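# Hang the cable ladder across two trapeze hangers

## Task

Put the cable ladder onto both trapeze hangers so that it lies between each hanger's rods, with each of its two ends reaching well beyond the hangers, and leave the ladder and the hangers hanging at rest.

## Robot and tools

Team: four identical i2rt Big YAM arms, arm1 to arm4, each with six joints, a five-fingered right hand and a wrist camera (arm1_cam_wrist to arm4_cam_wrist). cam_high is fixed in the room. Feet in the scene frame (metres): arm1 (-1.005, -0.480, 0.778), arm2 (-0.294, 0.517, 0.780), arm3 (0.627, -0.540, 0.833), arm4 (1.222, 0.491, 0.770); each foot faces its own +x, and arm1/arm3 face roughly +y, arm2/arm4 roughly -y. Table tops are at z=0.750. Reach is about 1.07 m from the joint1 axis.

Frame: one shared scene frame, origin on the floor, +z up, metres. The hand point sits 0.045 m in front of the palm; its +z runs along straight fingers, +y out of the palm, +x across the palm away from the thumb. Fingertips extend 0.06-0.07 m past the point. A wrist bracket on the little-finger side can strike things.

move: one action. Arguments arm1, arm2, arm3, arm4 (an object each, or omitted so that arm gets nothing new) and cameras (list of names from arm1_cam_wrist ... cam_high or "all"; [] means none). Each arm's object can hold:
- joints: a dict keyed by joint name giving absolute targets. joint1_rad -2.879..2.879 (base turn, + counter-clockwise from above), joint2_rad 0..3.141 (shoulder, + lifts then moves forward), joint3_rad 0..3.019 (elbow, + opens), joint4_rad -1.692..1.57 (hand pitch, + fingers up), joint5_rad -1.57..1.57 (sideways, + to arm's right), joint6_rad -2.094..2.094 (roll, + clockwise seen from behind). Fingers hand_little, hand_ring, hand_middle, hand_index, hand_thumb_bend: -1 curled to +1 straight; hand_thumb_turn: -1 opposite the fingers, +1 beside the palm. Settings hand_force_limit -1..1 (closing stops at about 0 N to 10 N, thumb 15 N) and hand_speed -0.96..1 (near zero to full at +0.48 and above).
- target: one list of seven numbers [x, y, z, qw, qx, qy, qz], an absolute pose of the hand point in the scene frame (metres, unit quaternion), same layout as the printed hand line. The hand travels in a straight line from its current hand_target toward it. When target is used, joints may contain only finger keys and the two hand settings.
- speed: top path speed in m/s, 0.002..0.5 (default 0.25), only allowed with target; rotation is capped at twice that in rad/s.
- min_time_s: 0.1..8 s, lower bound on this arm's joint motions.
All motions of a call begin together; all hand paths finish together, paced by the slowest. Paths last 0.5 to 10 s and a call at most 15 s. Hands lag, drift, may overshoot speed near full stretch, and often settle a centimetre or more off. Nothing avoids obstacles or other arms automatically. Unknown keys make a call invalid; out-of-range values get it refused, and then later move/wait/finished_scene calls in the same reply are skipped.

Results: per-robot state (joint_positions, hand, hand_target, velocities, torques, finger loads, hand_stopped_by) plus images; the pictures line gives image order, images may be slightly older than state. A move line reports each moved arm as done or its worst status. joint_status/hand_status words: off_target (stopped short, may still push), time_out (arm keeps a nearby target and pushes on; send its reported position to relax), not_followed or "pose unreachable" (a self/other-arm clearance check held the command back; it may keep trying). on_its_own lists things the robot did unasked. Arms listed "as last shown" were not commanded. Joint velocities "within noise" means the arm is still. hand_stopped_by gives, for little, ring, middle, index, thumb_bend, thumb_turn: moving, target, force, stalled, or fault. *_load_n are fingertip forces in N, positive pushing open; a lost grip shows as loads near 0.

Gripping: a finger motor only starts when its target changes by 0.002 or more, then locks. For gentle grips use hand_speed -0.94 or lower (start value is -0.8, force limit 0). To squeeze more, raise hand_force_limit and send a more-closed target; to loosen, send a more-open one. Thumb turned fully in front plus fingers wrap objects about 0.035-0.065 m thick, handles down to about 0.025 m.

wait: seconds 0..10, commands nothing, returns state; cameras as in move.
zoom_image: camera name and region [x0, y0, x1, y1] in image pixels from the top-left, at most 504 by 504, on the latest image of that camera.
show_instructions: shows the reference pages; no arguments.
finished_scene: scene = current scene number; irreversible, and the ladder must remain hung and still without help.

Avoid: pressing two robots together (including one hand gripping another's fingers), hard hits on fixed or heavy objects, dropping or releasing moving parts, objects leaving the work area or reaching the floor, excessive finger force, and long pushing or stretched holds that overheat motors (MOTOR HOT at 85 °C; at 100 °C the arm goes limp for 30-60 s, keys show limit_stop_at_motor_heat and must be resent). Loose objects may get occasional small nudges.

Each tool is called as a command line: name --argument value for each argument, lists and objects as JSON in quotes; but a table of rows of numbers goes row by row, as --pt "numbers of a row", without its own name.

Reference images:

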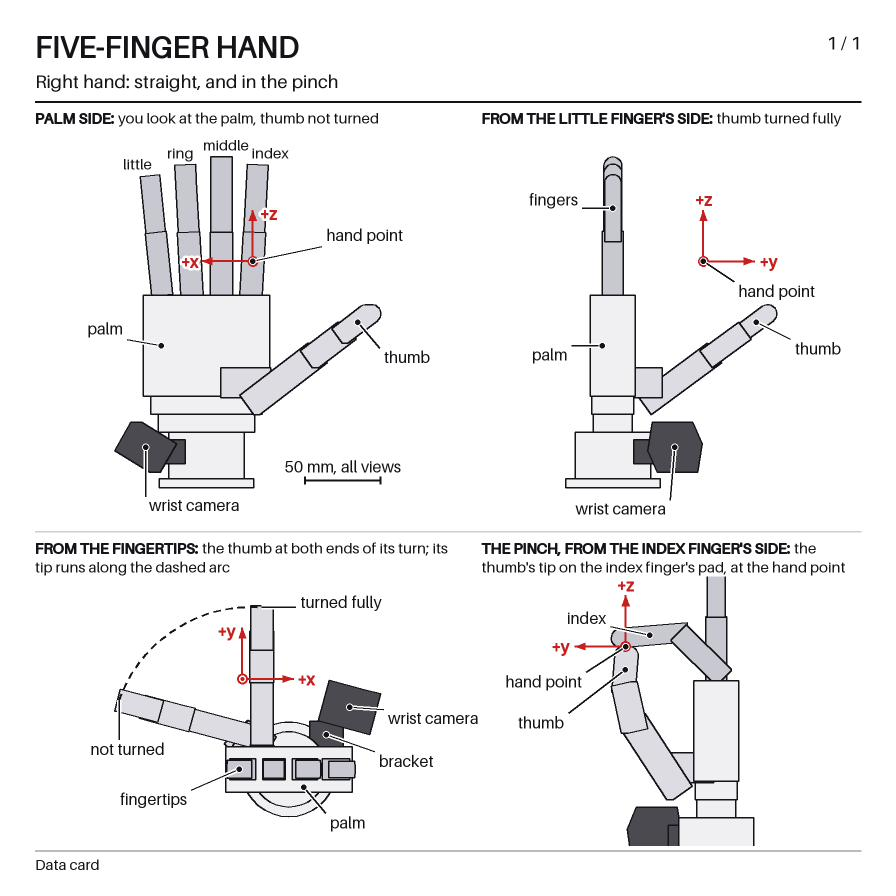

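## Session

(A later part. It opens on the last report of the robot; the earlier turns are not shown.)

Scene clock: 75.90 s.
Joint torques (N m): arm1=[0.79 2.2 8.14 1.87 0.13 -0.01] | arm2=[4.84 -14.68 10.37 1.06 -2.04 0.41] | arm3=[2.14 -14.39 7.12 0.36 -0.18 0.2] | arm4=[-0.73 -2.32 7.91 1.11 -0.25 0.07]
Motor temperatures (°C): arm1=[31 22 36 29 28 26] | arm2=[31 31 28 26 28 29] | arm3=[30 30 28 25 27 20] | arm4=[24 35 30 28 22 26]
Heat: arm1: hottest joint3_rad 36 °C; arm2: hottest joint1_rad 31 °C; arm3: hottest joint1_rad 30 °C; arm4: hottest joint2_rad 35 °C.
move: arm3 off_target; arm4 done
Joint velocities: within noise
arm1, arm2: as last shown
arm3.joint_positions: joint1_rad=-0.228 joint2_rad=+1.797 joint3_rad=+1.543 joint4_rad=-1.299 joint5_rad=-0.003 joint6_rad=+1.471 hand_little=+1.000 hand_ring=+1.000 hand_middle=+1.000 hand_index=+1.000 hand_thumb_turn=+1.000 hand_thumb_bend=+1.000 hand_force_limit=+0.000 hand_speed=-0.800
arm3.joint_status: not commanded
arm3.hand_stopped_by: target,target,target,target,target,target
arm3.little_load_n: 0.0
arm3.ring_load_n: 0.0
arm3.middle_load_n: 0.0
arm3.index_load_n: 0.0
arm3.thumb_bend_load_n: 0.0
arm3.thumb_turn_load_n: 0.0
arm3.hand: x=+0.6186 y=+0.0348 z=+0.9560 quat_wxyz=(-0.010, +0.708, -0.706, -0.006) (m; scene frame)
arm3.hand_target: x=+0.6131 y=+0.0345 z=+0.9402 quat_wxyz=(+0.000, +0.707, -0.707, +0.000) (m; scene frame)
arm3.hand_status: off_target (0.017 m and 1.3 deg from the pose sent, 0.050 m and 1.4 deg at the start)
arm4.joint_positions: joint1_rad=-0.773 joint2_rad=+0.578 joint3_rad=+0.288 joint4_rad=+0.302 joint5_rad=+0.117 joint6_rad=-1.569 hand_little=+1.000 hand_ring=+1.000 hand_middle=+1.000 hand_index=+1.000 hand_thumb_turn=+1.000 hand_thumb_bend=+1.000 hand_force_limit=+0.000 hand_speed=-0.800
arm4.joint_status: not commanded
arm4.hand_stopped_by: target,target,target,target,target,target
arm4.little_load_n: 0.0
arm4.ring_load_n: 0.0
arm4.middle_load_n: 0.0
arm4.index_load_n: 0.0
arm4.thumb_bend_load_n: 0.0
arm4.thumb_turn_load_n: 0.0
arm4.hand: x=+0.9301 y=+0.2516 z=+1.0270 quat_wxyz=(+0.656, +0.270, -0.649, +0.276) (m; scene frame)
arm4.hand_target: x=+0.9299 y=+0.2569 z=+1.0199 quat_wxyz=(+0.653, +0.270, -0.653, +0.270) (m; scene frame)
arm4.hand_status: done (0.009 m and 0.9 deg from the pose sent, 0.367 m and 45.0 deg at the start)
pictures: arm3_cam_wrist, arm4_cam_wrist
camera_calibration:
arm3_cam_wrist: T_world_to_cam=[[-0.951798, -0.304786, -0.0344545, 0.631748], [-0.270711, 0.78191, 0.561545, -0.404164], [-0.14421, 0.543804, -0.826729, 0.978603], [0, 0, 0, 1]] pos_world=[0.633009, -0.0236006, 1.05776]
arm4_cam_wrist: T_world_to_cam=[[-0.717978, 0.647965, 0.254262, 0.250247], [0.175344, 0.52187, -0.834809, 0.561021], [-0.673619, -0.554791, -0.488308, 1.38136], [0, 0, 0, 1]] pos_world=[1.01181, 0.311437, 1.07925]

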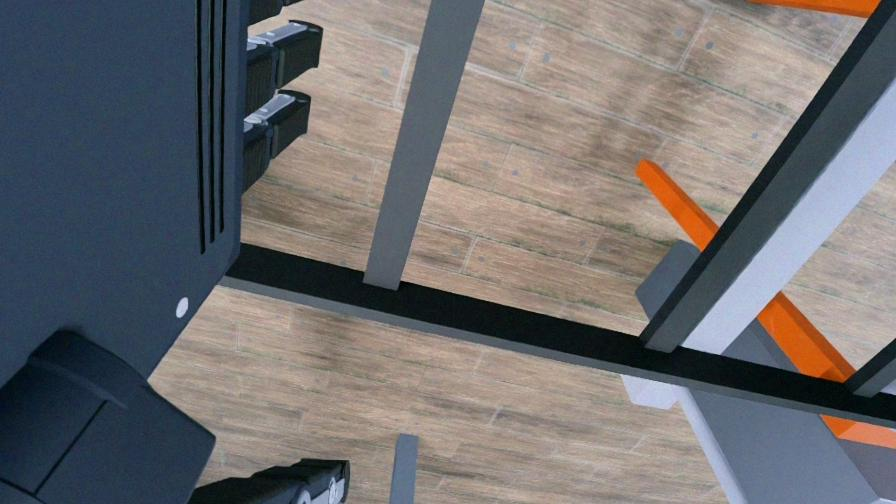

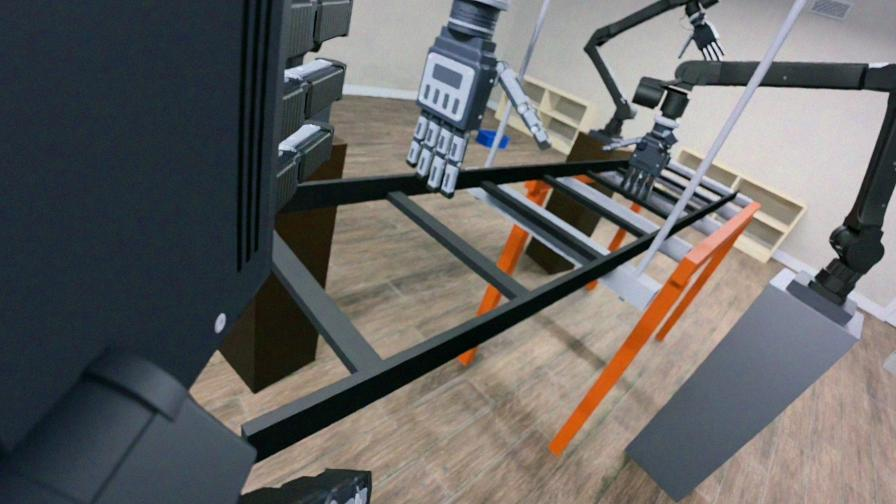

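move --arm3 '{"target": [0.610, 0.035, 0.85, 0, 0.7071, -0.7071, 0], "speed": 0.1, "joints": {"hand_thumb_turn": -1.0, "hand_speed": -0.3}}' --cameras '["arm3_cam_wrist", "arm4_cam_wrist"]'

Scene clock: 78.27 s.
Joint torques (N m): arm1=[0.79 2.2 8.12 1.96 0.17 -0.02] | arm2=[4.78 -14.21 10.44 0.91 -2.03 0.46] | arm3=[2.32 -15.21 6.72 0.34 -0.2 0.19] | arm4=[-0.62 -2.55 7.98 1.13 -0.24 0.09]
Motor temperatures (°C): arm1=[31 22 36 29 28 26] | arm2=[31 31 28 26 28 29] | arm3=[30 30 28 25 27 20] | arm4=[24 35 30 28 22 26]
Heat: arm1: hottest joint3_rad 36 °C; arm2: hottest joint1_rad 31 °C; arm3: hottest joint1_rad 30 °C; arm4: hottest joint2_rad 35 °C.
move: arm3 off_target
Joint velocities: within noise
arm1.joint_positions: joint1_rad=+0.216 joint2_rad=+0.625 joint3_rad=+1.335 joint4_rad=-1.420 joint5_rad=+0.160 joint6_rad=-1.240 hand_little=+1.000 hand_ring=+1.000 hand_middle=+1.000 hand_index=+1.000 hand_thumb_turn=+1.000 hand_thumb_bend=+1.000 hand_force_limit=+0.000 hand_speed=-0.800
arm1.joint_status: not commanded
arm1.hand_stopped_by: target,target,target,target,target,target
arm1.little_load_n: 0.0
arm1.ring_load_n: 0.0
arm1.middle_load_n: 0.0
arm1.index_load_n: 0.0
arm1.thumb_bend_load_n: 0.0
arm1.thumb_turn_load_n: 0.0
arm1.hand: x=-0.9364 y=-0.2680 z=+1.2280 quat_wxyz=(-0.306, +0.744, +0.519, +0.290) (m; scene frame)
arm1.hand_target: x=-0.9363 y=-0.2686 z=+1.2356 quat_wxyz=(-0.313, +0.741, +0.516, +0.295) (m; scene frame)
arm1.hand_status: not commanded
arm2, arm4: as last shown
arm2.little_load_n: 0.5
arm3.joint_positions: joint1_rad=-0.222 joint2_rad=+1.888 joint3_rad=+1.417 joint4_rad=-1.087 joint5_rad=-0.003 joint6_rad=+1.478 hand_little=+1.000 hand_ring=+1.000 hand_middle=+1.000 hand_index=+1.000 hand_thumb_turn=-1.000 hand_thumb_bend=+1.000 hand_force_limit=+0.000 hand_speed=-0.300
arm3.joint_status: all done
arm3.hand_stopped_by: target,target,target,target,target,target
arm3.little_load_n: 0.0
arm3.ring_load_n: 0.0
arm3.middle_load_n: 0.0
arm3.index_load_n: 0.0
arm3.thumb_bend_load_n: 0.0
arm3.thumb_turn_load_n: -0.5
arm3.hand: x=+0.6162 y=+0.0361 z=+0.8629 quat_wxyz=(-0.007, +0.708, -0.706, -0.004) (m; scene frame)
arm3.hand_target: x=+0.6100 y=+0.0347 z=+0.8502 quat_wxyz=(+0.000, +0.707, -0.707, +0.000) (m; scene frame)
arm3.hand_status: off_target (0.014 m and 1.0 deg from the pose sent, 0.106 m and 1.3 deg at the start)
arm4.index_load_n: 0.5
pictures: arm3_cam_wrist, arm4_cam_wrist
camera_calibration:
arm3_cam_wrist: T_world_to_cam=[[-0.952178, -0.30387, -0.0319432, 0.624686], [-0.269414, 0.785666, 0.556907, -0.350454], [-0.144131, 0.53888, -0.82996, 0.903456], [0, 0, 0, 1]] pos_world=[0.630611, -0.0216917, 0.964957]
arm4_cam_wrist: T_world_to_cam=[[-0.717978, 0.647965, 0.254262, 0.250247], [0.175344, 0.52187, -0.834809, 0.561021], [-0.673619, -0.554791, -0.488308, 1.38136], [0, 0, 0, 1]] pos_world=[1.01181, 0.311437, 1.07925]

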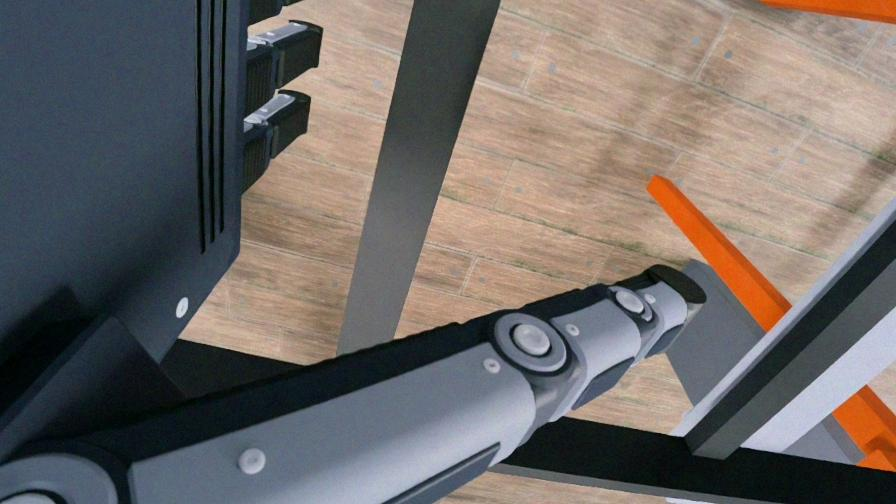

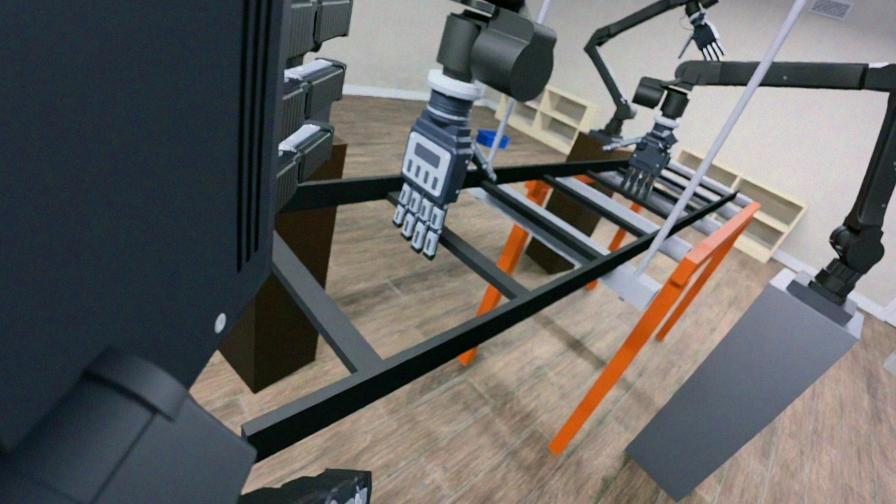

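move --arm3 '{"target": [0.604, 0.035, 0.808, 0, 0.7071, -0.7071, 0], "speed": 0.08}' --cameras '["arm3_cam_wrist", "arm4_cam_wrist"]'

zoom_image --camera "arm4_cam_wrist" --region '[340, 100, 560, 320]'

Scene clock: 79.97 s.
Joint torques (N m): arm1=[0.56 2.84 8.14 1.99 0.16 -0.03] | arm2=[4.66 -13.98 10.55 0.98 -2.07 0.44] | arm3=[2.2 -15.15 6.37 0.32 -0.2 0.2] | arm4=[-0.5 -2.32 7.98 1.14 -0.25 0.08]
Motor temperatures (°C): arm1=[31 22 36 28 28 26] | arm2=[31 31 28 26 28 29] | arm3=[30 30 28 25 27 20] | arm4=[24 35 30 28 22 26]
Heat: arm1: hottest joint3_rad 36 °C; arm2: hottest joint1_rad 31 °C; arm3: hottest joint1_rad 30 °C; arm4: hottest joint2_rad 35 °C.
move: arm3 off_target
Joint velocities: within noise
arm1, arm2, arm4: as last shown
arm2.little_load_n: 1.0
arm3.joint_positions: joint1_rad=-0.210 joint2_rad=+1.944 joint3_rad=+1.377 joint4_rad=-0.993 joint5_rad=-0.003 joint6_rad=+1.489 hand_little=+1.000 hand_ring=+1.000 hand_middle=+1.000 hand_index=+1.000 hand_thumb_turn=-1.000 hand_thumb_bend=+1.000 hand_force_limit=+0.000 hand_speed=-0.300
arm3.joint_status: not commanded
arm3.hand_stopped_by: target,target,target,target,target,target
arm3.little_load_n: 0.0
arm3.ring_load_n: 0.0
arm3.middle_load_n: 0.0
arm3.index_load_n: 0.0
arm3.thumb_bend_load_n: 0.0
arm3.thumb_turn_load_n: 0.0
arm3.hand: x=+0.6100 y=+0.0367 z=+0.8205 quat_wxyz=(-0.007, +0.708, -0.706, -0.004) (m; scene frame)
arm3.hand_target: x=+0.6042 y=+0.0346 z=+0.8082 quat_wxyz=(+0.000, +0.707, -0.707, +0.000) (m; scene frame)
arm3.hand_status: off_target (0.014 m and 0.9 deg from the pose sent, 0.056 m and 0.9 deg at the start)
arm4.index_load_n: 0.0
pictures: arm3_cam_wrist, arm4_cam_wrist
camera_calibration:
arm3_cam_wrist: T_world_to_cam=[[-0.951952, -0.304633, -0.0314043, 0.617116], [-0.269896, 0.786074, 0.556096, -0.328112], [-0.144719, 0.537853, -0.830524, 0.867902], [0, 0, 0, 1]] pos_world=[0.624511, -0.020889, 0.922656]
arm4_cam_wrist: T_world_to_cam=[[-0.717978, 0.647965, 0.254262, 0.250247], [0.175344, 0.52187, -0.834809, 0.561021], [-0.673619, -0.554791, -0.488308, 1.38136], [0, 0, 0, 1]] pos_world=[1.01181, 0.311437, 1.07925]

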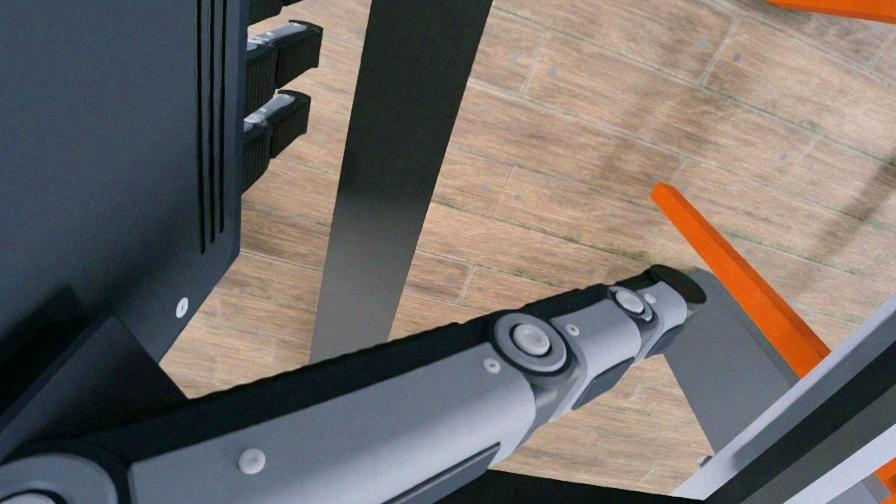

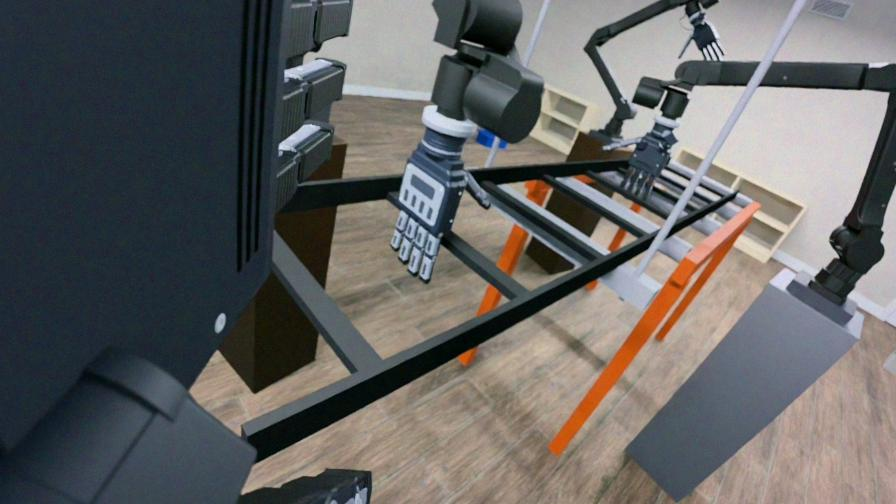

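Scaled by 2.291 from the camera's 896x504 image, which has a finer 1280x720 frame.

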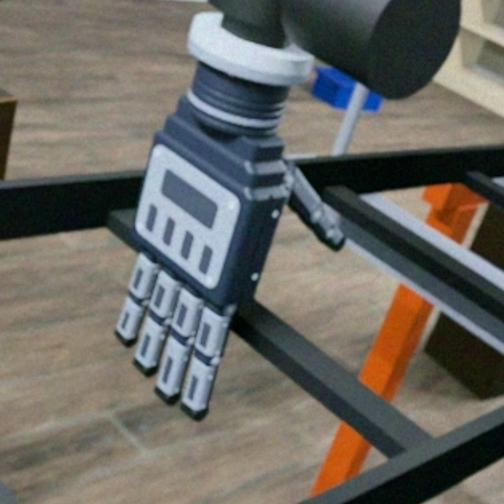

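move --arm3 '{"joints": {"hand_little": 0.0, "hand_ring": 0.0, "hand_middle": 0.0, "hand_index": 0.0, "hand_force_limit": -0.6, "hand_speed": -0.7}}' --cameras '["arm3_cam_wrist", "arm4_cam_wrist"]'

zoom_image --camera "arm4_cam_wrist" --region '[340, 100, 560, 320]'

Scene clock: 82.13 s.
Joint torques (N m): arm1=[0.56 2.08 8.13 1.99 0.15 -0.01] | arm2=[4.89 -14.39 10.41 1.06 -2.18 0.42] | arm3=[2.14 -16.67 6.5 0.09 -0.48 0.19] | arm4=[-0.79 -2.49 7.97 1.17 -0.26 0.07]
Motor temperatures (°C): arm1=[31 22 36 28 28 26] | arm2=[31 31 28 26 28 29] | arm3=[30 30 28 25 27 20] | arm4=[24 35 30 28 22 26]
Heat: arm1: hottest joint3_rad 36 °C; arm2: hottest joint1_rad 31 °C; arm3: hottest joint1_rad 30 °C; arm4: hottest joint2_rad 35 °C.
move: arm3 done
Joint velocities: within noise
arm1, arm2, arm4: as last shown
arm1.index_load_n: 0.5
arm2.joint_positions: joint1_rad=+0.535 joint2_rad=+1.894 joint3_rad=+1.579 joint4_rad=-1.293 joint5_rad=+0.049 joint6_rad=+2.000 hand_little=+1.000 hand_ring=+1.000 hand_middle=+1.000 hand_index=+1.000 hand_thumb_turn=+1.000 hand_thumb_bend=+1.000 hand_force_limit=+0.000 hand_speed=-0.800
arm2.hand: x=-0.0129 y=-0.0278 z=+0.8644 quat_wxyz=(+0.021, -0.708, -0.705, +0.017) (m; scene frame)
arm3.joint_positions: joint1_rad=-0.210 joint2_rad=+1.958 joint3_rad=+1.374 joint4_rad=-0.986 joint5_rad=+0.003 joint6_rad=+1.489 hand_little=+0.008 hand_ring=+0.000 hand_middle=+0.000 hand_index=+0.000 hand_thumb_turn=-1.000 hand_thumb_bend=+1.000 hand_force_limit=-0.600 hand_speed=-0.700
arm3.joint_status: all done
arm3.hand_stopped_by: force,force,target,target,target,target
arm3.little_load_n: 0.5
arm3.ring_load_n: 2.0
arm3.middle_load_n: 0.0
arm3.index_load_n: 0.0
arm3.thumb_bend_load_n: 0.0
arm3.thumb_turn_load_n: 0.0
arm3.hand: x=+0.6112 y=+0.0348 z=+0.8116 quat_wxyz=(-0.005, +0.708, -0.706, +0.002) (m; scene frame)
arm3.hand_target: x=+0.6041 y=+0.0346 z=+0.8081 quat_wxyz=(+0.000, +0.707, -0.707, +0.000) (m; scene frame)
arm3.hand_status: not commanded
pictures: arm3_cam_wrist, arm4_cam_wrist
camera_calibration:
arm3_cam_wrist: T_world_to_cam=[[-0.951926, -0.30451, -0.0333128, 0.61882], [-0.272568, 0.792366, 0.545767, -0.311552], [-0.139796, 0.52861, -0.837274, 0.864477], [0, 0, 0, 1]] pos_world=[0.625002, -0.0216711, 0.914454]
arm4_cam_wrist: T_world_to_cam=[[-0.717978, 0.647965, 0.254262, 0.250247], [0.175344, 0.52187, -0.834809, 0.561021], [-0.673619, -0.554791, -0.488308, 1.38136], [0, 0, 0, 1]] pos_world=[1.01181, 0.311437, 1.07925]

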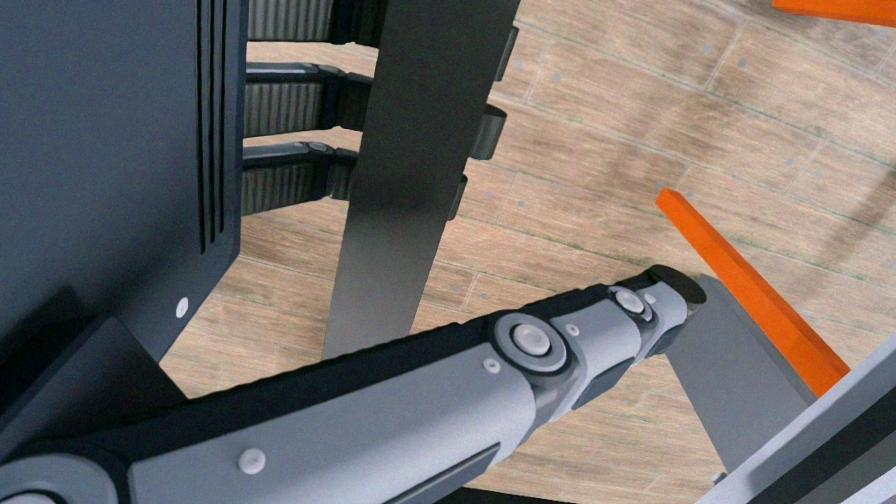

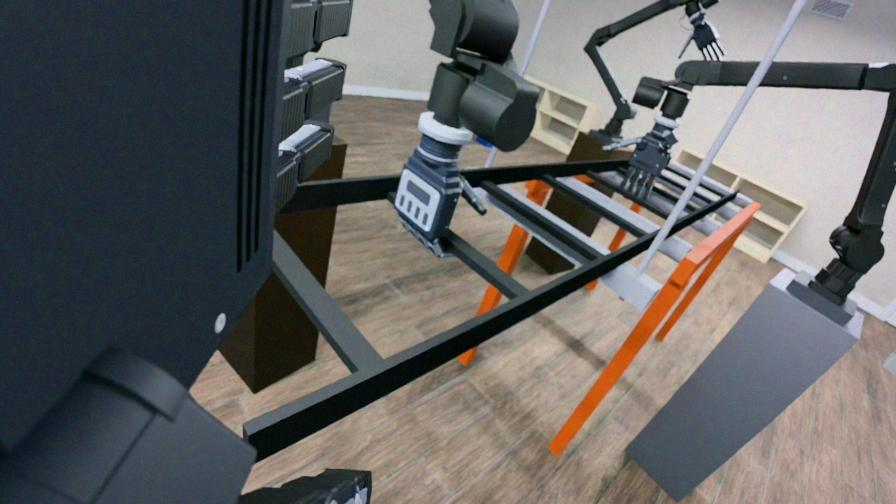

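Scaled by 2.291 from the camera's 896x504 image, which has a finer 1280x720 frame.

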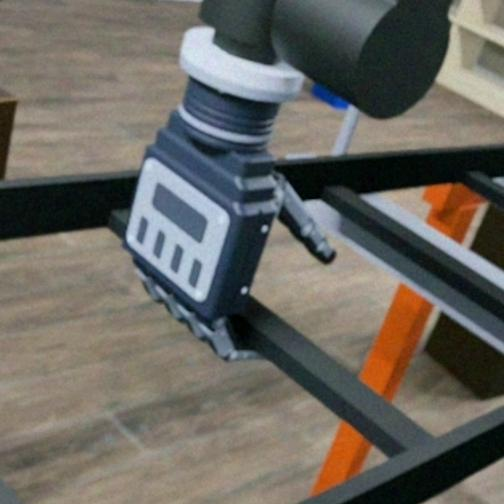

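move --arm3 '{"joints": {"hand_little": -0.5, "hand_ring": -0.5, "hand_middle": -0.5, "hand_index": -0.5, "hand_thumb_bend": -0.4, "hand_force_limit": -0.4, "hand_speed": -0.8}}' --cameras '["arm3_cam_wrist", "arm4_cam_wrist"]'

zoom_image --camera "arm4_cam_wrist" --region '[340, 100, 560, 320]'

Scene clock: 87.60 s.
Joint torques (N m): arm1=[0.97 2.43 8.08 2 0.16 -0.04] | arm2=[4.72 -14.56 10.39 1.06 -2.14 0.42] | arm3=[1.96 -17.61 6.65 -0.13 -0.35 0.16] | arm4=[-0.73 -2.67 7.91 1.16 -0.26 0.07]
Motor temperatures (°C): arm1=[31 22 36 28 28 26] | arm2=[31 31 29 26 28 29] | arm3=[30 30 28 25 27 20] | arm4=[24 34 30 28 22 26]
Heat: arm1: hottest joint3_rad 36 °C; arm2: hottest joint1_rad 31 °C; arm3: hottest joint1_rad 30 °C; arm4: hottest joint2_rad 34 °C.
move: arm3 off_target
Joint velocities: within noise
arm1, arm2, arm4: as last shown
arm1.index_load_n: 0.0
arm2.joint_positions: joint1_rad=+0.535 joint2_rad=+1.894 joint3_rad=+1.579 joint4_rad=-1.293 joint5_rad=+0.048 joint6_rad=+2.000 hand_little=+1.000 hand_ring=+1.000 hand_middle=+1.000 hand_index=+1.000 hand_thumb_turn=+1.000 hand_thumb_bend=+1.000 hand_force_limit=+0.000 hand_speed=-0.800
arm2.little_load_n: 0.5
arm2.hand: x=-0.0127 y=-0.0278 z=+0.8644 quat_wxyz=(+0.021, -0.708, -0.705, +0.017) (m; scene frame)
arm3.joint_positions: joint1_rad=-0.207 joint2_rad=+1.967 joint3_rad=+1.371 joint4_rad=-0.981 joint5_rad=+0.000 joint6_rad=+1.493 hand_little=-0.156 hand_ring=-0.146 hand_middle=-0.182 hand_index=-0.183 hand_thumb_turn=-1.000 hand_thumb_bend=+0.050 hand_force_limit=-0.400 hand_speed=-0.800
arm3.joint_status: hand_little off_target (ended at -0.156, target -0.500); hand_ring off_target (ended at -0.146, target -0.500); hand_middle off_target (ended at -0.182, target -0.500); hand_index off_target (ended at -0.183, target -0.500); hand_thumb_bend off_target (ended at +0.050, target -0.400); the others done
arm3.hand_stopped_by: force,force,force,force,force,target
arm3.little_load_n: 1.0
arm3.ring_load_n: 0.0
arm3.middle_load_n: 5.0
arm3.index_load_n: 0.5
arm3.thumb_bend_load_n: 2.5
arm3.thumb_turn_load_n: 0.5
arm3.hand: x=+0.6091 y=+0.0336 z=+0.8056 quat_wxyz=(-0.001, +0.707, -0.707, +0.004) (m; scene frame)
arm3.hand_target: x=+0.6040 y=+0.0346 z=+0.8081 quat_wxyz=(+0.000, +0.707, -0.707, +0.000) (m; scene frame)
arm3.hand_status: not commanded
pictures: arm3_cam_wrist, arm4_cam_wrist
camera_calibration:
arm3_cam_wrist: T_world_to_cam=[[-0.952387, -0.303625, -0.0277552, 0.612155], [-0.269686, 0.796454, 0.541231, -0.306173], [-0.142226, 0.522946, -0.840416, 0.863911], [0, 0, 0, 1]] pos_world=[0.623309, -0.0220609, 0.908745]
arm4_cam_wrist: T_world_to_cam=[[-0.717978, 0.647965, 0.254262, 0.250247], [0.175344, 0.52187, -0.834809, 0.561021], [-0.673619, -0.554791, -0.488308, 1.38136], [0, 0, 0, 1]] pos_world=[1.01181, 0.311437, 1.07925]

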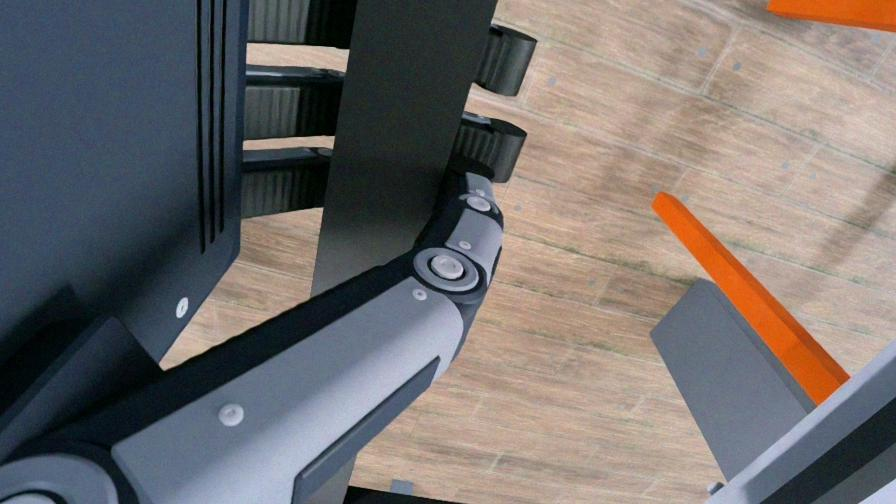

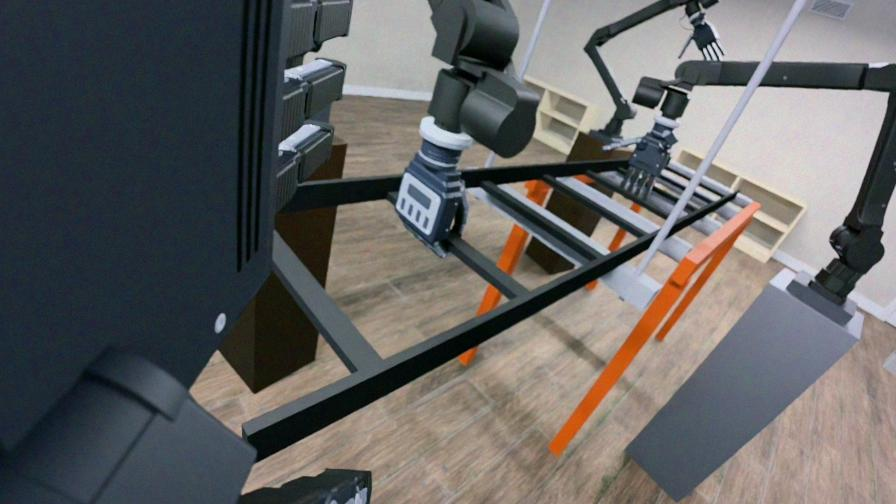

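Scaled by 2.291 from the camera's 896x504 image, which has a finer 1280x720 frame.

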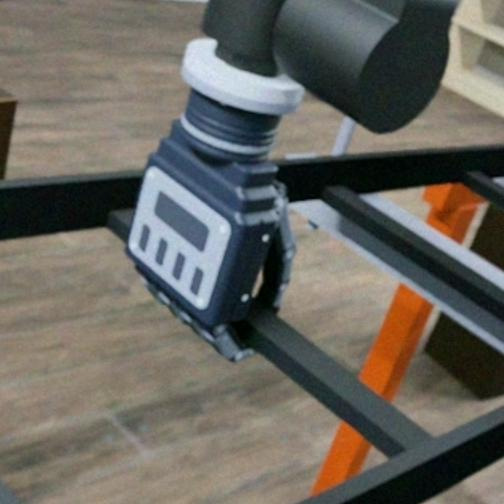

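move --arm3 '{"target": [0.612, 0.033, 0.850, 0, 0.7071, -0.7071, 0], "speed": 0.06}' --cameras '["arm3_cam_wrist", "arm4_cam_wrist"]'

Scene clock: 89.57 s.
Joint torques (N m): arm1=[0.73 2.08 8.08 1.95 0.16 -0.03] | arm2=[4.37 -14.74 10.35 0.75 -2.12 0.4] | arm3=[0.62 -22.77 8.72 -2.36 -0.45 0] | arm4=[-0.67 -2.37 7.99 1.1 -0.25 0.07]
Motor temperatures (°C): arm1=[31 22 36 28 28 26] | arm2=[31 31 29 26 28 29] | arm3=[30 30 28 25 27 20] | arm4=[24 34 30 28 22 26]
Heat: arm1: hottest joint3_rad 36 °C; arm2: hottest joint1_rad 31 °C; arm3: hottest joint1_rad 30 °C; arm4: hottest joint2_rad 34 °C.
move: arm3 off_target
Joint velocities: within noise
arm1, arm4: as last shown
arm2.joint_positions: joint1_rad=+0.535 joint2_rad=+1.894 joint3_rad=+1.579 joint4_rad=-1.285 joint5_rad=+0.047 joint6_rad=+2.000 hand_little=+1.000 hand_ring=+1.000 hand_middle=+1.000 hand_index=+1.000 hand_thumb_turn=+1.000 hand_thumb_bend=+1.000 hand_force_limit=+0.000 hand_speed=-0.800
arm2.joint_status: not commanded
arm2.hand_stopped_by: target,target,target,target,target,target
arm2.little_load_n: 0.5
arm2.ring_load_n: 0.0
arm2.middle_load_n: 0.0
arm2.index_load_n: 0.0
arm2.thumb_bend_load_n: 0.0
arm2.thumb_turn_load_n: 0.0
arm2.hand: x=-0.0116 y=-0.0296 z=+0.8648 quat_wxyz=(+0.017, -0.708, -0.705, +0.018) (m; scene frame)
arm2.hand_target: x=+0.0272 y=-0.0310 z=+0.8592 quat_wxyz=(+0.000, -0.707, -0.708, +0.000) (m; scene frame)
arm2.hand_status: not commanded
arm3.joint_positions: joint1_rad=-0.207 joint2_rad=+1.967 joint3_rad=+1.371 joint4_rad=-1.011 joint5_rad=+0.003 joint6_rad=+1.494 hand_little=-0.155 hand_ring=-0.146 hand_middle=-0.182 hand_index=-0.183 hand_thumb_turn=-1.000 hand_thumb_bend=+0.049 hand_force_limit=-0.400 hand_speed=-0.800
arm3.joint_status: not commanded
arm3.hand_stopped_by: force,force,force,force,force,target
arm3.little_load_n: 10.0
arm3.ring_load_n: 0.0
arm3.middle_load_n: 1.0
arm3.index_load_n: 0.0
arm3.thumb_bend_load_n: 1.5
arm3.thumb_turn_load_n: 0.5
arm3.hand: x=+0.6090 y=+0.0258 z=+0.8052 quat_wxyz=(+0.009, +0.707, -0.707, +0.014) (m; scene frame)
arm3.hand_target: x=+0.6117 y=+0.0325 z=+0.8483 quat_wxyz=(-0.001, +0.707, -0.707, +0.000) (m; scene frame)
arm3.hand_status: off_target (0.045 m and 1.9 deg from the pose sent, 0.044 m and 0.4 deg at the start)
pictures: arm3_cam_wrist, arm4_cam_wrist
camera_calibration:
arm3_cam_wrist: T_world_to_cam=[[-0.952898, -0.302691, -0.0190514, 0.602855], [-0.26839, 0.812324, 0.517781, -0.282119], [-0.141252, 0.498506, -0.855301, 0.879762], [0, 0, 0, 1]] pos_world=[0.62301, -0.0269152, 0.910023]
arm4_cam_wrist: T_world_to_cam=[[-0.717978, 0.647965, 0.254262, 0.250247], [0.175344, 0.52187, -0.834809, 0.561021], [-0.673619, -0.554791, -0.488308, 1.38136], [0, 0, 0, 1]] pos_world=[1.01181, 0.311437, 1.07925]

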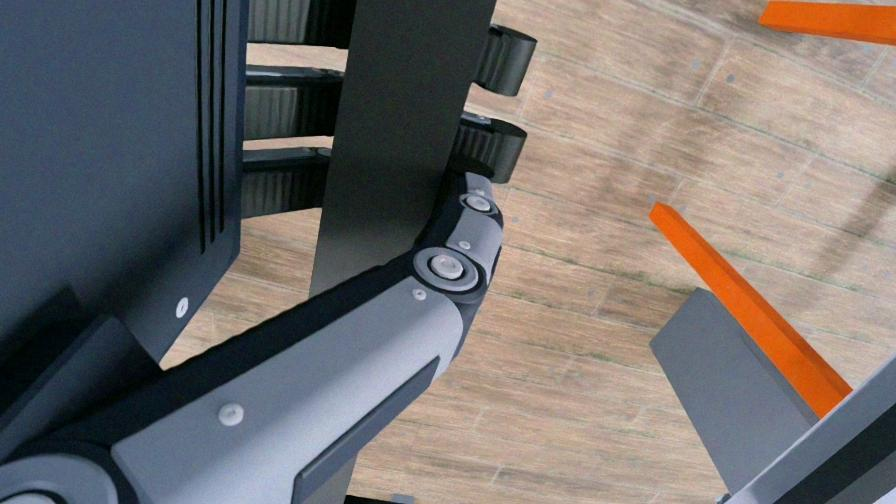

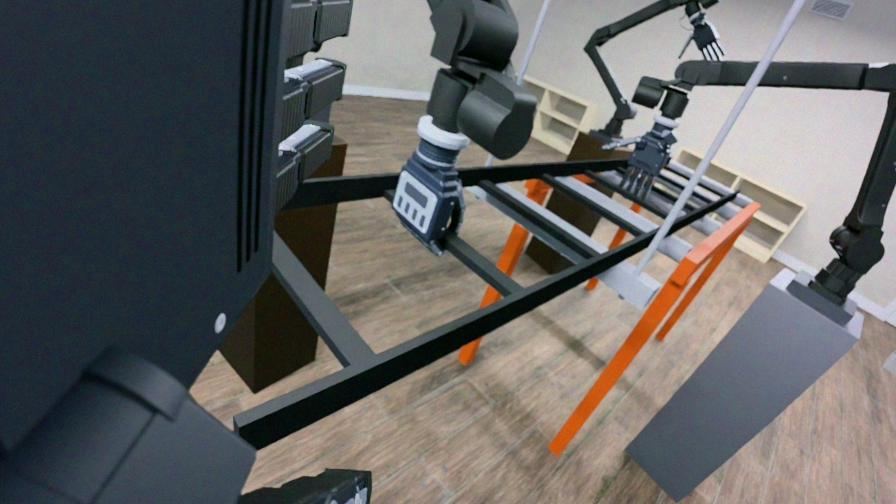

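move --arm2 '{"target": [-0.03, -0.036, 0.98, 0, 0.7071, 0.7071, 0], "speed": 0.2}' --arm3 '{"target": [0.63, 0.033, 0.82, 0, 0.7071, -0.7071, 0], "speed": 0.06}' --cameras '["arm3_cam_wrist", "arm4_cam_wrist"]'

move --arm2 '{"target": [-0.51, -0.036, 1.0, 0, 0.7071, 0.7071, 0], "speed": 0.3}' --cameras '["arm2_cam_wrist", "arm4_cam_wrist"]'

Scene clock: 92.20 s.
Joint torques (N m): arm1=[1.32 2.55 8.17 1.95 0.14 -0.01] | arm2=[-0.32 -17.38 11.84 -0.5 -0.23 -0.15] | arm3=[-1.96 -19.08 7.39 -0.47 0.33 -0.22] | arm4=[-0.79 -2.73 7.98 1.17 -0.25 0.08]
Motor temperatures (°C): arm1=[31 22 36 28 28 26] | arm2=[31 31 29 26 28 29] | arm3=[30 31 28 25 27 20] | arm4=[24 34 30 28 22 26]
Heat: arm1: hottest joint3_rad 36 °C; arm2: hottest joint1_rad 31 °C; arm3: hottest joint2_rad 31 °C; arm4: hottest joint2_rad 34 °C.
move: arm2 off_target; arm3 off_target
Joint velocities: within noise
arm1, arm4: as last shown
arm2.joint_positions: joint1_rad=+0.491 joint2_rad=+1.821 joint3_rad=+1.726 joint4_rad=-1.524 joint5_rad=+0.006 joint6_rad=+1.963 hand_little=+1.000 hand_ring=+1.000 hand_middle=+1.000 hand_index=+1.000 hand_thumb_turn=+1.000 hand_thumb_bend=+1.000 hand_force_limit=+0.000 hand_speed=-0.800
arm2.joint_status: not commanded
arm2.hand_stopped_by: target,target,target,target,target,target
arm2.little_load_n: 0.0
arm2.ring_load_n: 0.0
arm2.middle_load_n: 0.0
arm2.index_load_n: 0.0
arm2.thumb_bend_load_n: 0.0
arm2.thumb_turn_load_n: 0.0
arm2.hand: x=-0.0326 y=-0.0232 z=+0.9601 quat_wxyz=(+0.018, -0.711, -0.703, -0.006) (m; scene frame)
arm2.hand_target: x=-0.0302 y=-0.0352 z=+0.9801 quat_wxyz=(+0.000, -0.707, -0.707, +0.000) (m; scene frame)
arm2.hand_status: off_target (0.024 m and 2.3 deg from the pose sent, 0.117 m and 2.8 deg at the start)
arm3.joint_positions: joint1_rad=-0.210 joint2_rad=+1.969 joint3_rad=+1.371 joint4_rad=-0.998 joint5_rad=-0.017 joint6_rad=+1.487 hand_little=-0.155 hand_ring=-0.146 hand_middle=-0.182 hand_index=-0.183 hand_thumb_turn=-1.000 hand_thumb_bend=+0.050 hand_force_limit=-0.400 hand_speed=-0.800
arm3.joint_status: not commanded
arm3.hand_stopped_by: force,force,force,force,force,target
arm3.little_load_n: 6.5
arm3.ring_load_n: 0.0
arm3.middle_load_n: 3.5
arm3.index_load_n: 0.0
arm3.thumb_bend_load_n: 2.5
arm3.thumb_turn_load_n: 1.5
arm3.hand: x=+0.6066 y=+0.0289 z=+0.8056 quat_wxyz=(+0.011, +0.708, -0.706, +0.003) (m; scene frame)
arm3.hand_target: x=+0.6296 y=+0.0326 z=+0.8197 quat_wxyz=(+0.000, +0.707, -0.707, +0.000) (m; scene frame)
arm3.hand_status: off_target (0.028 m and 1.4 deg from the pose sent, 0.027 m and 1.9 deg at the start)
pictures: arm3_cam_wrist, arm4_cam_wrist
camera_calibration:
arm3_cam_wrist: T_world_to_cam=[[-0.951865, -0.306479, -0.00486844, 0.589583], [-0.261867, 0.804847, 0.532585, -0.301066], [-0.159308, 0.508224, -0.846363, 0.881771], [0, 0, 0, 1]] pos_world=[0.622837, -0.0251302, 0.909511]
arm4_cam_wrist: T_world_to_cam=[[-0.717978, 0.647965, 0.254262, 0.250247], [0.175344, 0.52187, -0.834809, 0.561021], [-0.673619, -0.554791, -0.488308, 1.38136], [0, 0, 0, 1]] pos_world=[1.01181, 0.311437, 1.07925]

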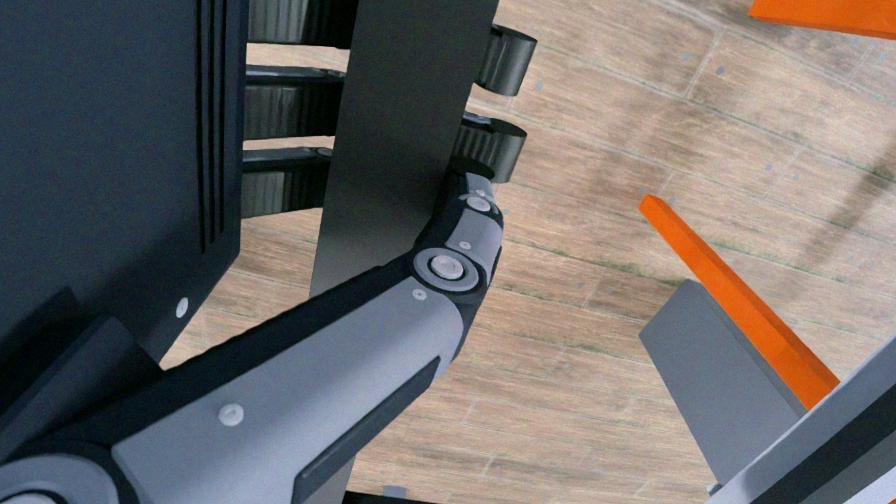

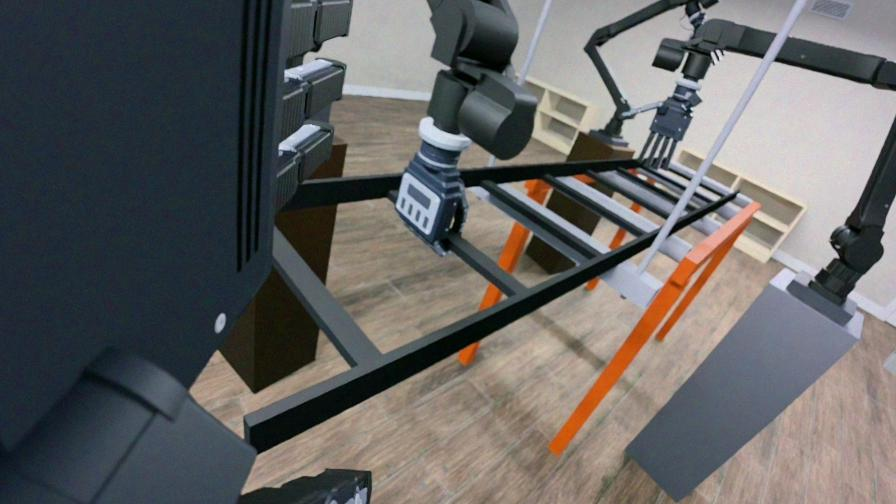

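Scene clock: 94.87 s.
Joint torques (N m): arm1=[0.26 2.2 8.13 1.98 0.16 -0.01] | arm2=[1.44 -16.32 12.33 -0.42 -0.28 -0.13] | arm3=[-2.02 -19.02 7.39 -0.5 0.33 -0.23] | arm4=[-0.56 -2.55 7.92 1.1 -0.25 0.07]
Motor temperatures (°C): arm1=[31 22 36 28 28 26] | arm2=[31 32 29 25 28 29] | arm3=[30 31 28 25 27 20] | arm4=[24 34 30 28 22 26]
Heat: arm1: hottest joint3_rad 36 °C; arm2: hottest joint2_rad 32 °C; arm3: hottest joint2_rad 31 °C; arm4: hottest joint2_rad 34 °C.
move: arm2 off_target
Joint velocities: within noise
arm1, arm3, arm4: as last shown
arm2.joint_positions: joint1_rad=-0.375 joint2_rad=+1.880 joint3_rad=+1.902 joint4_rad=-1.616 joint5_rad=+0.013 joint6_rad=+1.109 hand_little=+1.000 hand_ring=+1.000 hand_middle=+1.000 hand_index=+1.000 hand_thumb_turn=+1.000 hand_thumb_bend=+1.000 hand_force_limit=+0.000 hand_speed=-0.800
arm2.joint_status: not commanded
arm2.hand_stopped_by: target,target,target,target,target,target
arm2.little_load_n: 0.0
arm2.ring_load_n: 0.0
arm2.middle_load_n: 0.0
arm2.index_load_n: 0.0
arm2.thumb_bend_load_n: 0.0
arm2.thumb_turn_load_n: 0.0
arm2.hand: x=-0.5078 y=-0.0229 z=+0.9932 quat_wxyz=(+0.004, -0.716, -0.698, -0.009) (m; scene frame)
arm2.hand_target: x=-0.5098 y=-0.0354 z=+0.9998 quat_wxyz=(+0.000, -0.707, -0.707, +0.001) (m; scene frame)
arm2.hand_status: off_target (0.015 m and 1.8 deg from the pose sent, 0.479 m and 2.3 deg at the start)
arm3.little_load_n: 6.0
pictures: arm2_cam_wrist, arm4_cam_wrist
camera_calibration:
arm2_cam_wrist: T_world_to_cam=[[0.973045, 0.229088, -0.0265074, 0.531046], [0.206534, -0.814517, 0.542131, -0.457326], [0.102605, -0.532993, -0.839876, 0.987125], [0, 0, 0, 1]] pos_world=[-0.523562, 0.0319746, 1.09107]
arm4_cam_wrist: T_world_to_cam=[[-0.717978, 0.647965, 0.254262, 0.250247], [0.175344, 0.52187, -0.834809, 0.561021], [-0.673619, -0.554791, -0.488308, 1.38136], [0, 0, 0, 1]] pos_world=[1.01181, 0.311437, 1.07925]

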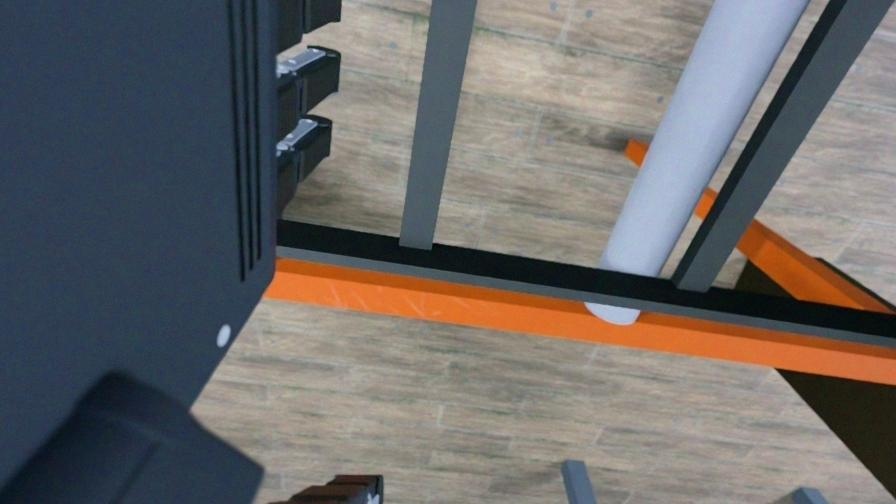

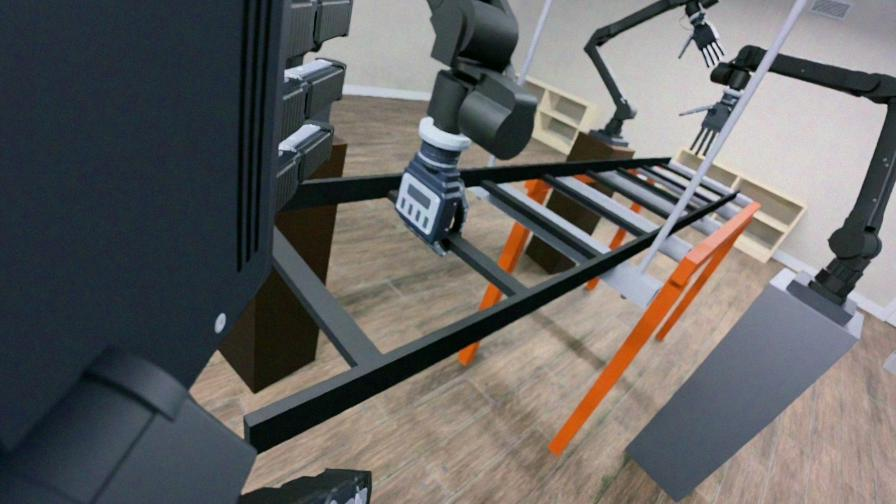

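move --arm2 '{"target": [-0.515, -0.036, 0.868, 0, 0.7071, 0.7071, 0], "speed": 0.15}' --cameras '["arm2_cam_wrist"]'

move --arm2 '{"target": [-0.50, -0.036, 0.855, 0, 0.7071, 0.7071, 0], "speed": 0.1}' --cameras '["arm2_cam_wrist"]'

Scene clock: 97.00 s.
Joint torques (N m): arm1=[1.2 2.26 8.16 1.99 0.14 0.01] | arm2=[0.62 -17.03 7.06 0.47 -0.24 -0.12] | arm3=[-1.96 -19.08 7.38 -0.47 0.34 -0.22] | arm4=[-0.91 -2.37 7.94 1.16 -0.25 0.07]
Motor temperatures (°C): arm1=[31 22 36 28 28 26] | arm2=[31 32 29 25 27 28] | arm3=[30 31 28 25 26 20] | arm4=[24 34 30 28 22 26]
Heat: arm1: hottest joint3_rad 36 °C; arm2: hottest joint2_rad 32 °C; arm3: hottest joint2_rad 31 °C; arm4: hottest joint2_rad 34 °C.
move: arm2 off_target
Joint velocities: within noise
arm1, arm3: as last shown
arm2.joint_positions: joint1_rad=-0.375 joint2_rad=+1.934 joint3_rad=+1.687 joint4_rad=-1.313 joint5_rad=+0.013 joint6_rad=+1.099 hand_little=+1.000 hand_ring=+1.000 hand_middle=+1.000 hand_index=+1.000 hand_thumb_turn=+1.000 hand_thumb_bend=+1.000 hand_force_limit=+0.000 hand_speed=-0.800
arm2.joint_status: not commanded
arm2.hand_stopped_by: target,target,target,target,target,target
arm2.little_load_n: 0.0
arm2.ring_load_n: 0.0
arm2.middle_load_n: 0.0
arm2.index_load_n: 0.0
arm2.thumb_bend_load_n: 0.0
arm2.thumb_turn_load_n: 0.0
arm2.hand: x=-0.5141 y=-0.0372 z=+0.8816 quat_wxyz=(-0.001, -0.712, -0.702, +0.008) (m; scene frame)
arm2.hand_target: x=-0.5150 y=-0.0357 z=+0.8682 quat_wxyz=(+0.000, -0.707, -0.707, +0.000) (m; scene frame)
arm2.hand_status: off_target (0.014 m and 1.2 deg from the pose sent, 0.126 m and 1.8 deg at the start)
arm3.little_load_n: 6.5
arm3.index_load_n: 0.5
arm4.joint_positions: joint1_rad=-0.773 joint2_rad=+0.578 joint3_rad=+0.288 joint4_rad=+0.302 joint5_rad=+0.117 joint6_rad=-1.569 hand_little=+1.000 hand_ring=+1.000 hand_middle=+1.000 hand_index=+1.000 hand_thumb_turn=+1.000 hand_thumb_bend=+1.000 hand_force_limit=+0.000 hand_speed=-0.800
arm4.joint_status: not commanded
arm4.hand_stopped_by: target,target,target,target,target,target
arm4.little_load_n: 0.0
arm4.ring_load_n: 0.0
arm4.middle_load_n: 0.0
arm4.index_load_n: 0.0
arm4.thumb_bend_load_n: 0.0
arm4.thumb_turn_load_n: 0.0
arm4.hand: x=+0.9301 y=+0.2516 z=+1.0270 quat_wxyz=(+0.656, +0.270, -0.649, +0.276) (m; scene frame)
arm4.hand_target: x=+0.9299 y=+0.2569 z=+1.0199 quat_wxyz=(+0.653, +0.270, -0.653, +0.270) (m; scene frame)
arm4.hand_status: not commanded
pictures: arm2_cam_wrist
camera_calibration:
arm2_cam_wrist: T_world_to_cam=[[0.970115, 0.237612, -0.0491649, 0.55631], [0.223409, -0.795617, 0.563101, -0.416263], [0.094683, -0.557257, -0.824924, 0.868275], [0, 0, 0, 1]] pos_world=[-0.528898, 0.0204804, 0.97801]

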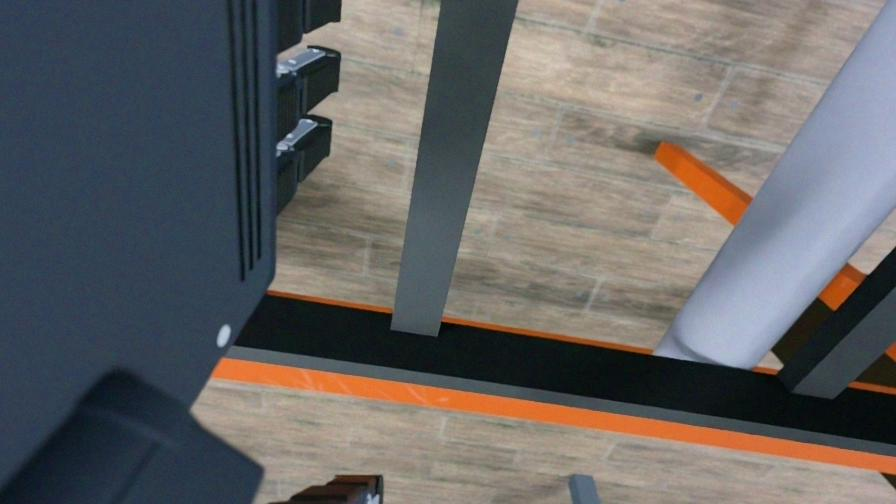

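Scene clock: 98.07 s.
Joint torques (N m): arm1=[0.79 2.43 8.1 2.07 0.16 -0.06] | arm2=[1.9 -18.43 6.57 0.42 -0.26 0.14] | arm3=[-2.02 -19.08 7.36 -0.5 0.34 -0.23] | arm4=[-0.67 -2.55 7.92 1.18 -0.24 0.07]
Motor temperatures (°C): arm1=[31 22 36 28 28 26] | arm2=[31 31 29 25 27 28] | arm3=[30 31 28 25 26 20] | arm4=[24 33 30 28 22 26]
Heat: arm1: hottest joint3_rad 36 °C; arm2: hottest joint1_rad 31 °C; arm3: hottest joint2_rad 31 °C; arm4: hottest joint2_rad 33 °C.
move: arm2 off_target
Joint velocities: within noise
arm1.joint_positions: joint1_rad=+0.216 joint2_rad=+0.625 joint3_rad=+1.335 joint4_rad=-1.420 joint5_rad=+0.160 joint6_rad=-1.240 hand_little=+1.000 hand_ring=+1.000 hand_middle=+1.000 hand_index=+1.000 hand_thumb_turn=+1.000 hand_thumb_bend=+1.000 hand_force_limit=+0.000 hand_speed=-0.800
arm1.joint_status: not commanded
arm1.hand_stopped_by: target,target,target,target,target,target
arm1.little_load_n: 0.0
arm1.ring_load_n: 0.0
arm1.middle_load_n: 0.0
arm1.index_load_n: 0.0
arm1.thumb_bend_load_n: 0.0
arm1.thumb_turn_load_n: 0.0
arm1.hand: x=-0.9364 y=-0.2680 z=+1.2280 quat_wxyz=(-0.306, +0.744, +0.519, +0.290) (m; scene frame)
arm1.hand_target: x=-0.9363 y=-0.2686 z=+1.2356 quat_wxyz=(-0.313, +0.741, +0.516, +0.295) (m; scene frame)
arm1.hand_status: not commanded
arm2.joint_positions: joint1_rad=-0.366 joint2_rad=+1.934 joint3_rad=+1.644 joint4_rad=-1.273 joint5_rad=+0.013 joint6_rad=+1.099 hand_little=+1.000 hand_ring=+1.000 hand_middle=+1.000 hand_index=+1.000 hand_thumb_turn=+1.000 hand_thumb_bend=+1.000 hand_force_limit=+0.000 hand_speed=-0.800
arm2.joint_status: not commanded
arm2.hand_stopped_by: target,target,target,target,target,target
arm2.little_load_n: 0.0
arm2.ring_load_n: 0.0
arm2.middle_load_n: 0.0
arm2.index_load_n: 0.0
arm2.thumb_bend_load_n: 0.0
arm2.thumb_turn_load_n: 0.0
arm2.hand: x=-0.5065 y=-0.0346 z=+0.8656 quat_wxyz=(+0.000, -0.709, -0.705, +0.006) (m; scene frame)
arm2.hand_target: x=-0.5001 y=-0.0358 z=+0.8552 quat_wxyz=(+0.000, -0.707, -0.707, +0.000) (m; scene frame)
arm2.hand_status: off_target (0.012 m and 0.8 deg from the pose sent, 0.030 m and 1.2 deg at the start)
arm3, arm4: as last shown
arm3.little_load_n: 6.0
arm3.middle_load_n: 4.0
arm3.index_load_n: 0.0
arm3.thumb_bend_load_n: 2.0
pictures: arm2_cam_wrist
camera_calibration:
arm2_cam_wrist: T_world_to_cam=[[0.967965, 0.246663, -0.046927, 0.544709], [0.229841, -0.795207, 0.561087, -0.401829], [0.101083, -0.553899, -0.826425, 0.860432], [0, 0, 0, 1]] pos_world=[-0.521877, 0.0226958, 0.962106]

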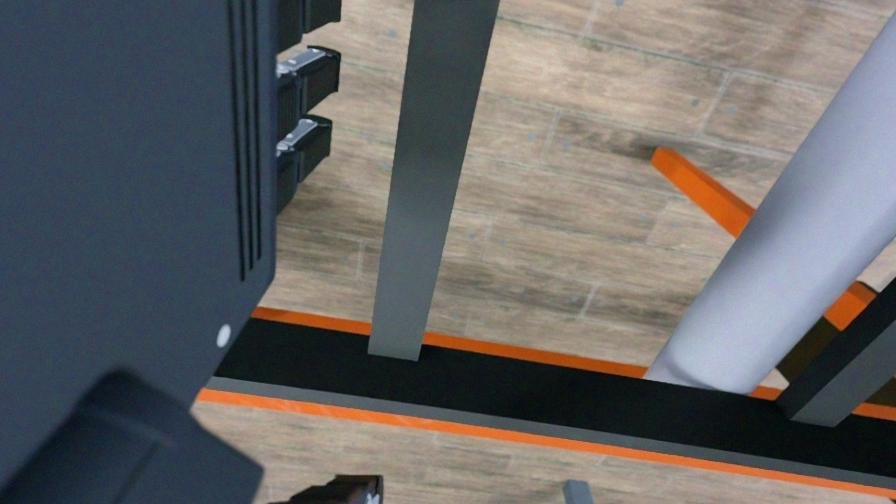

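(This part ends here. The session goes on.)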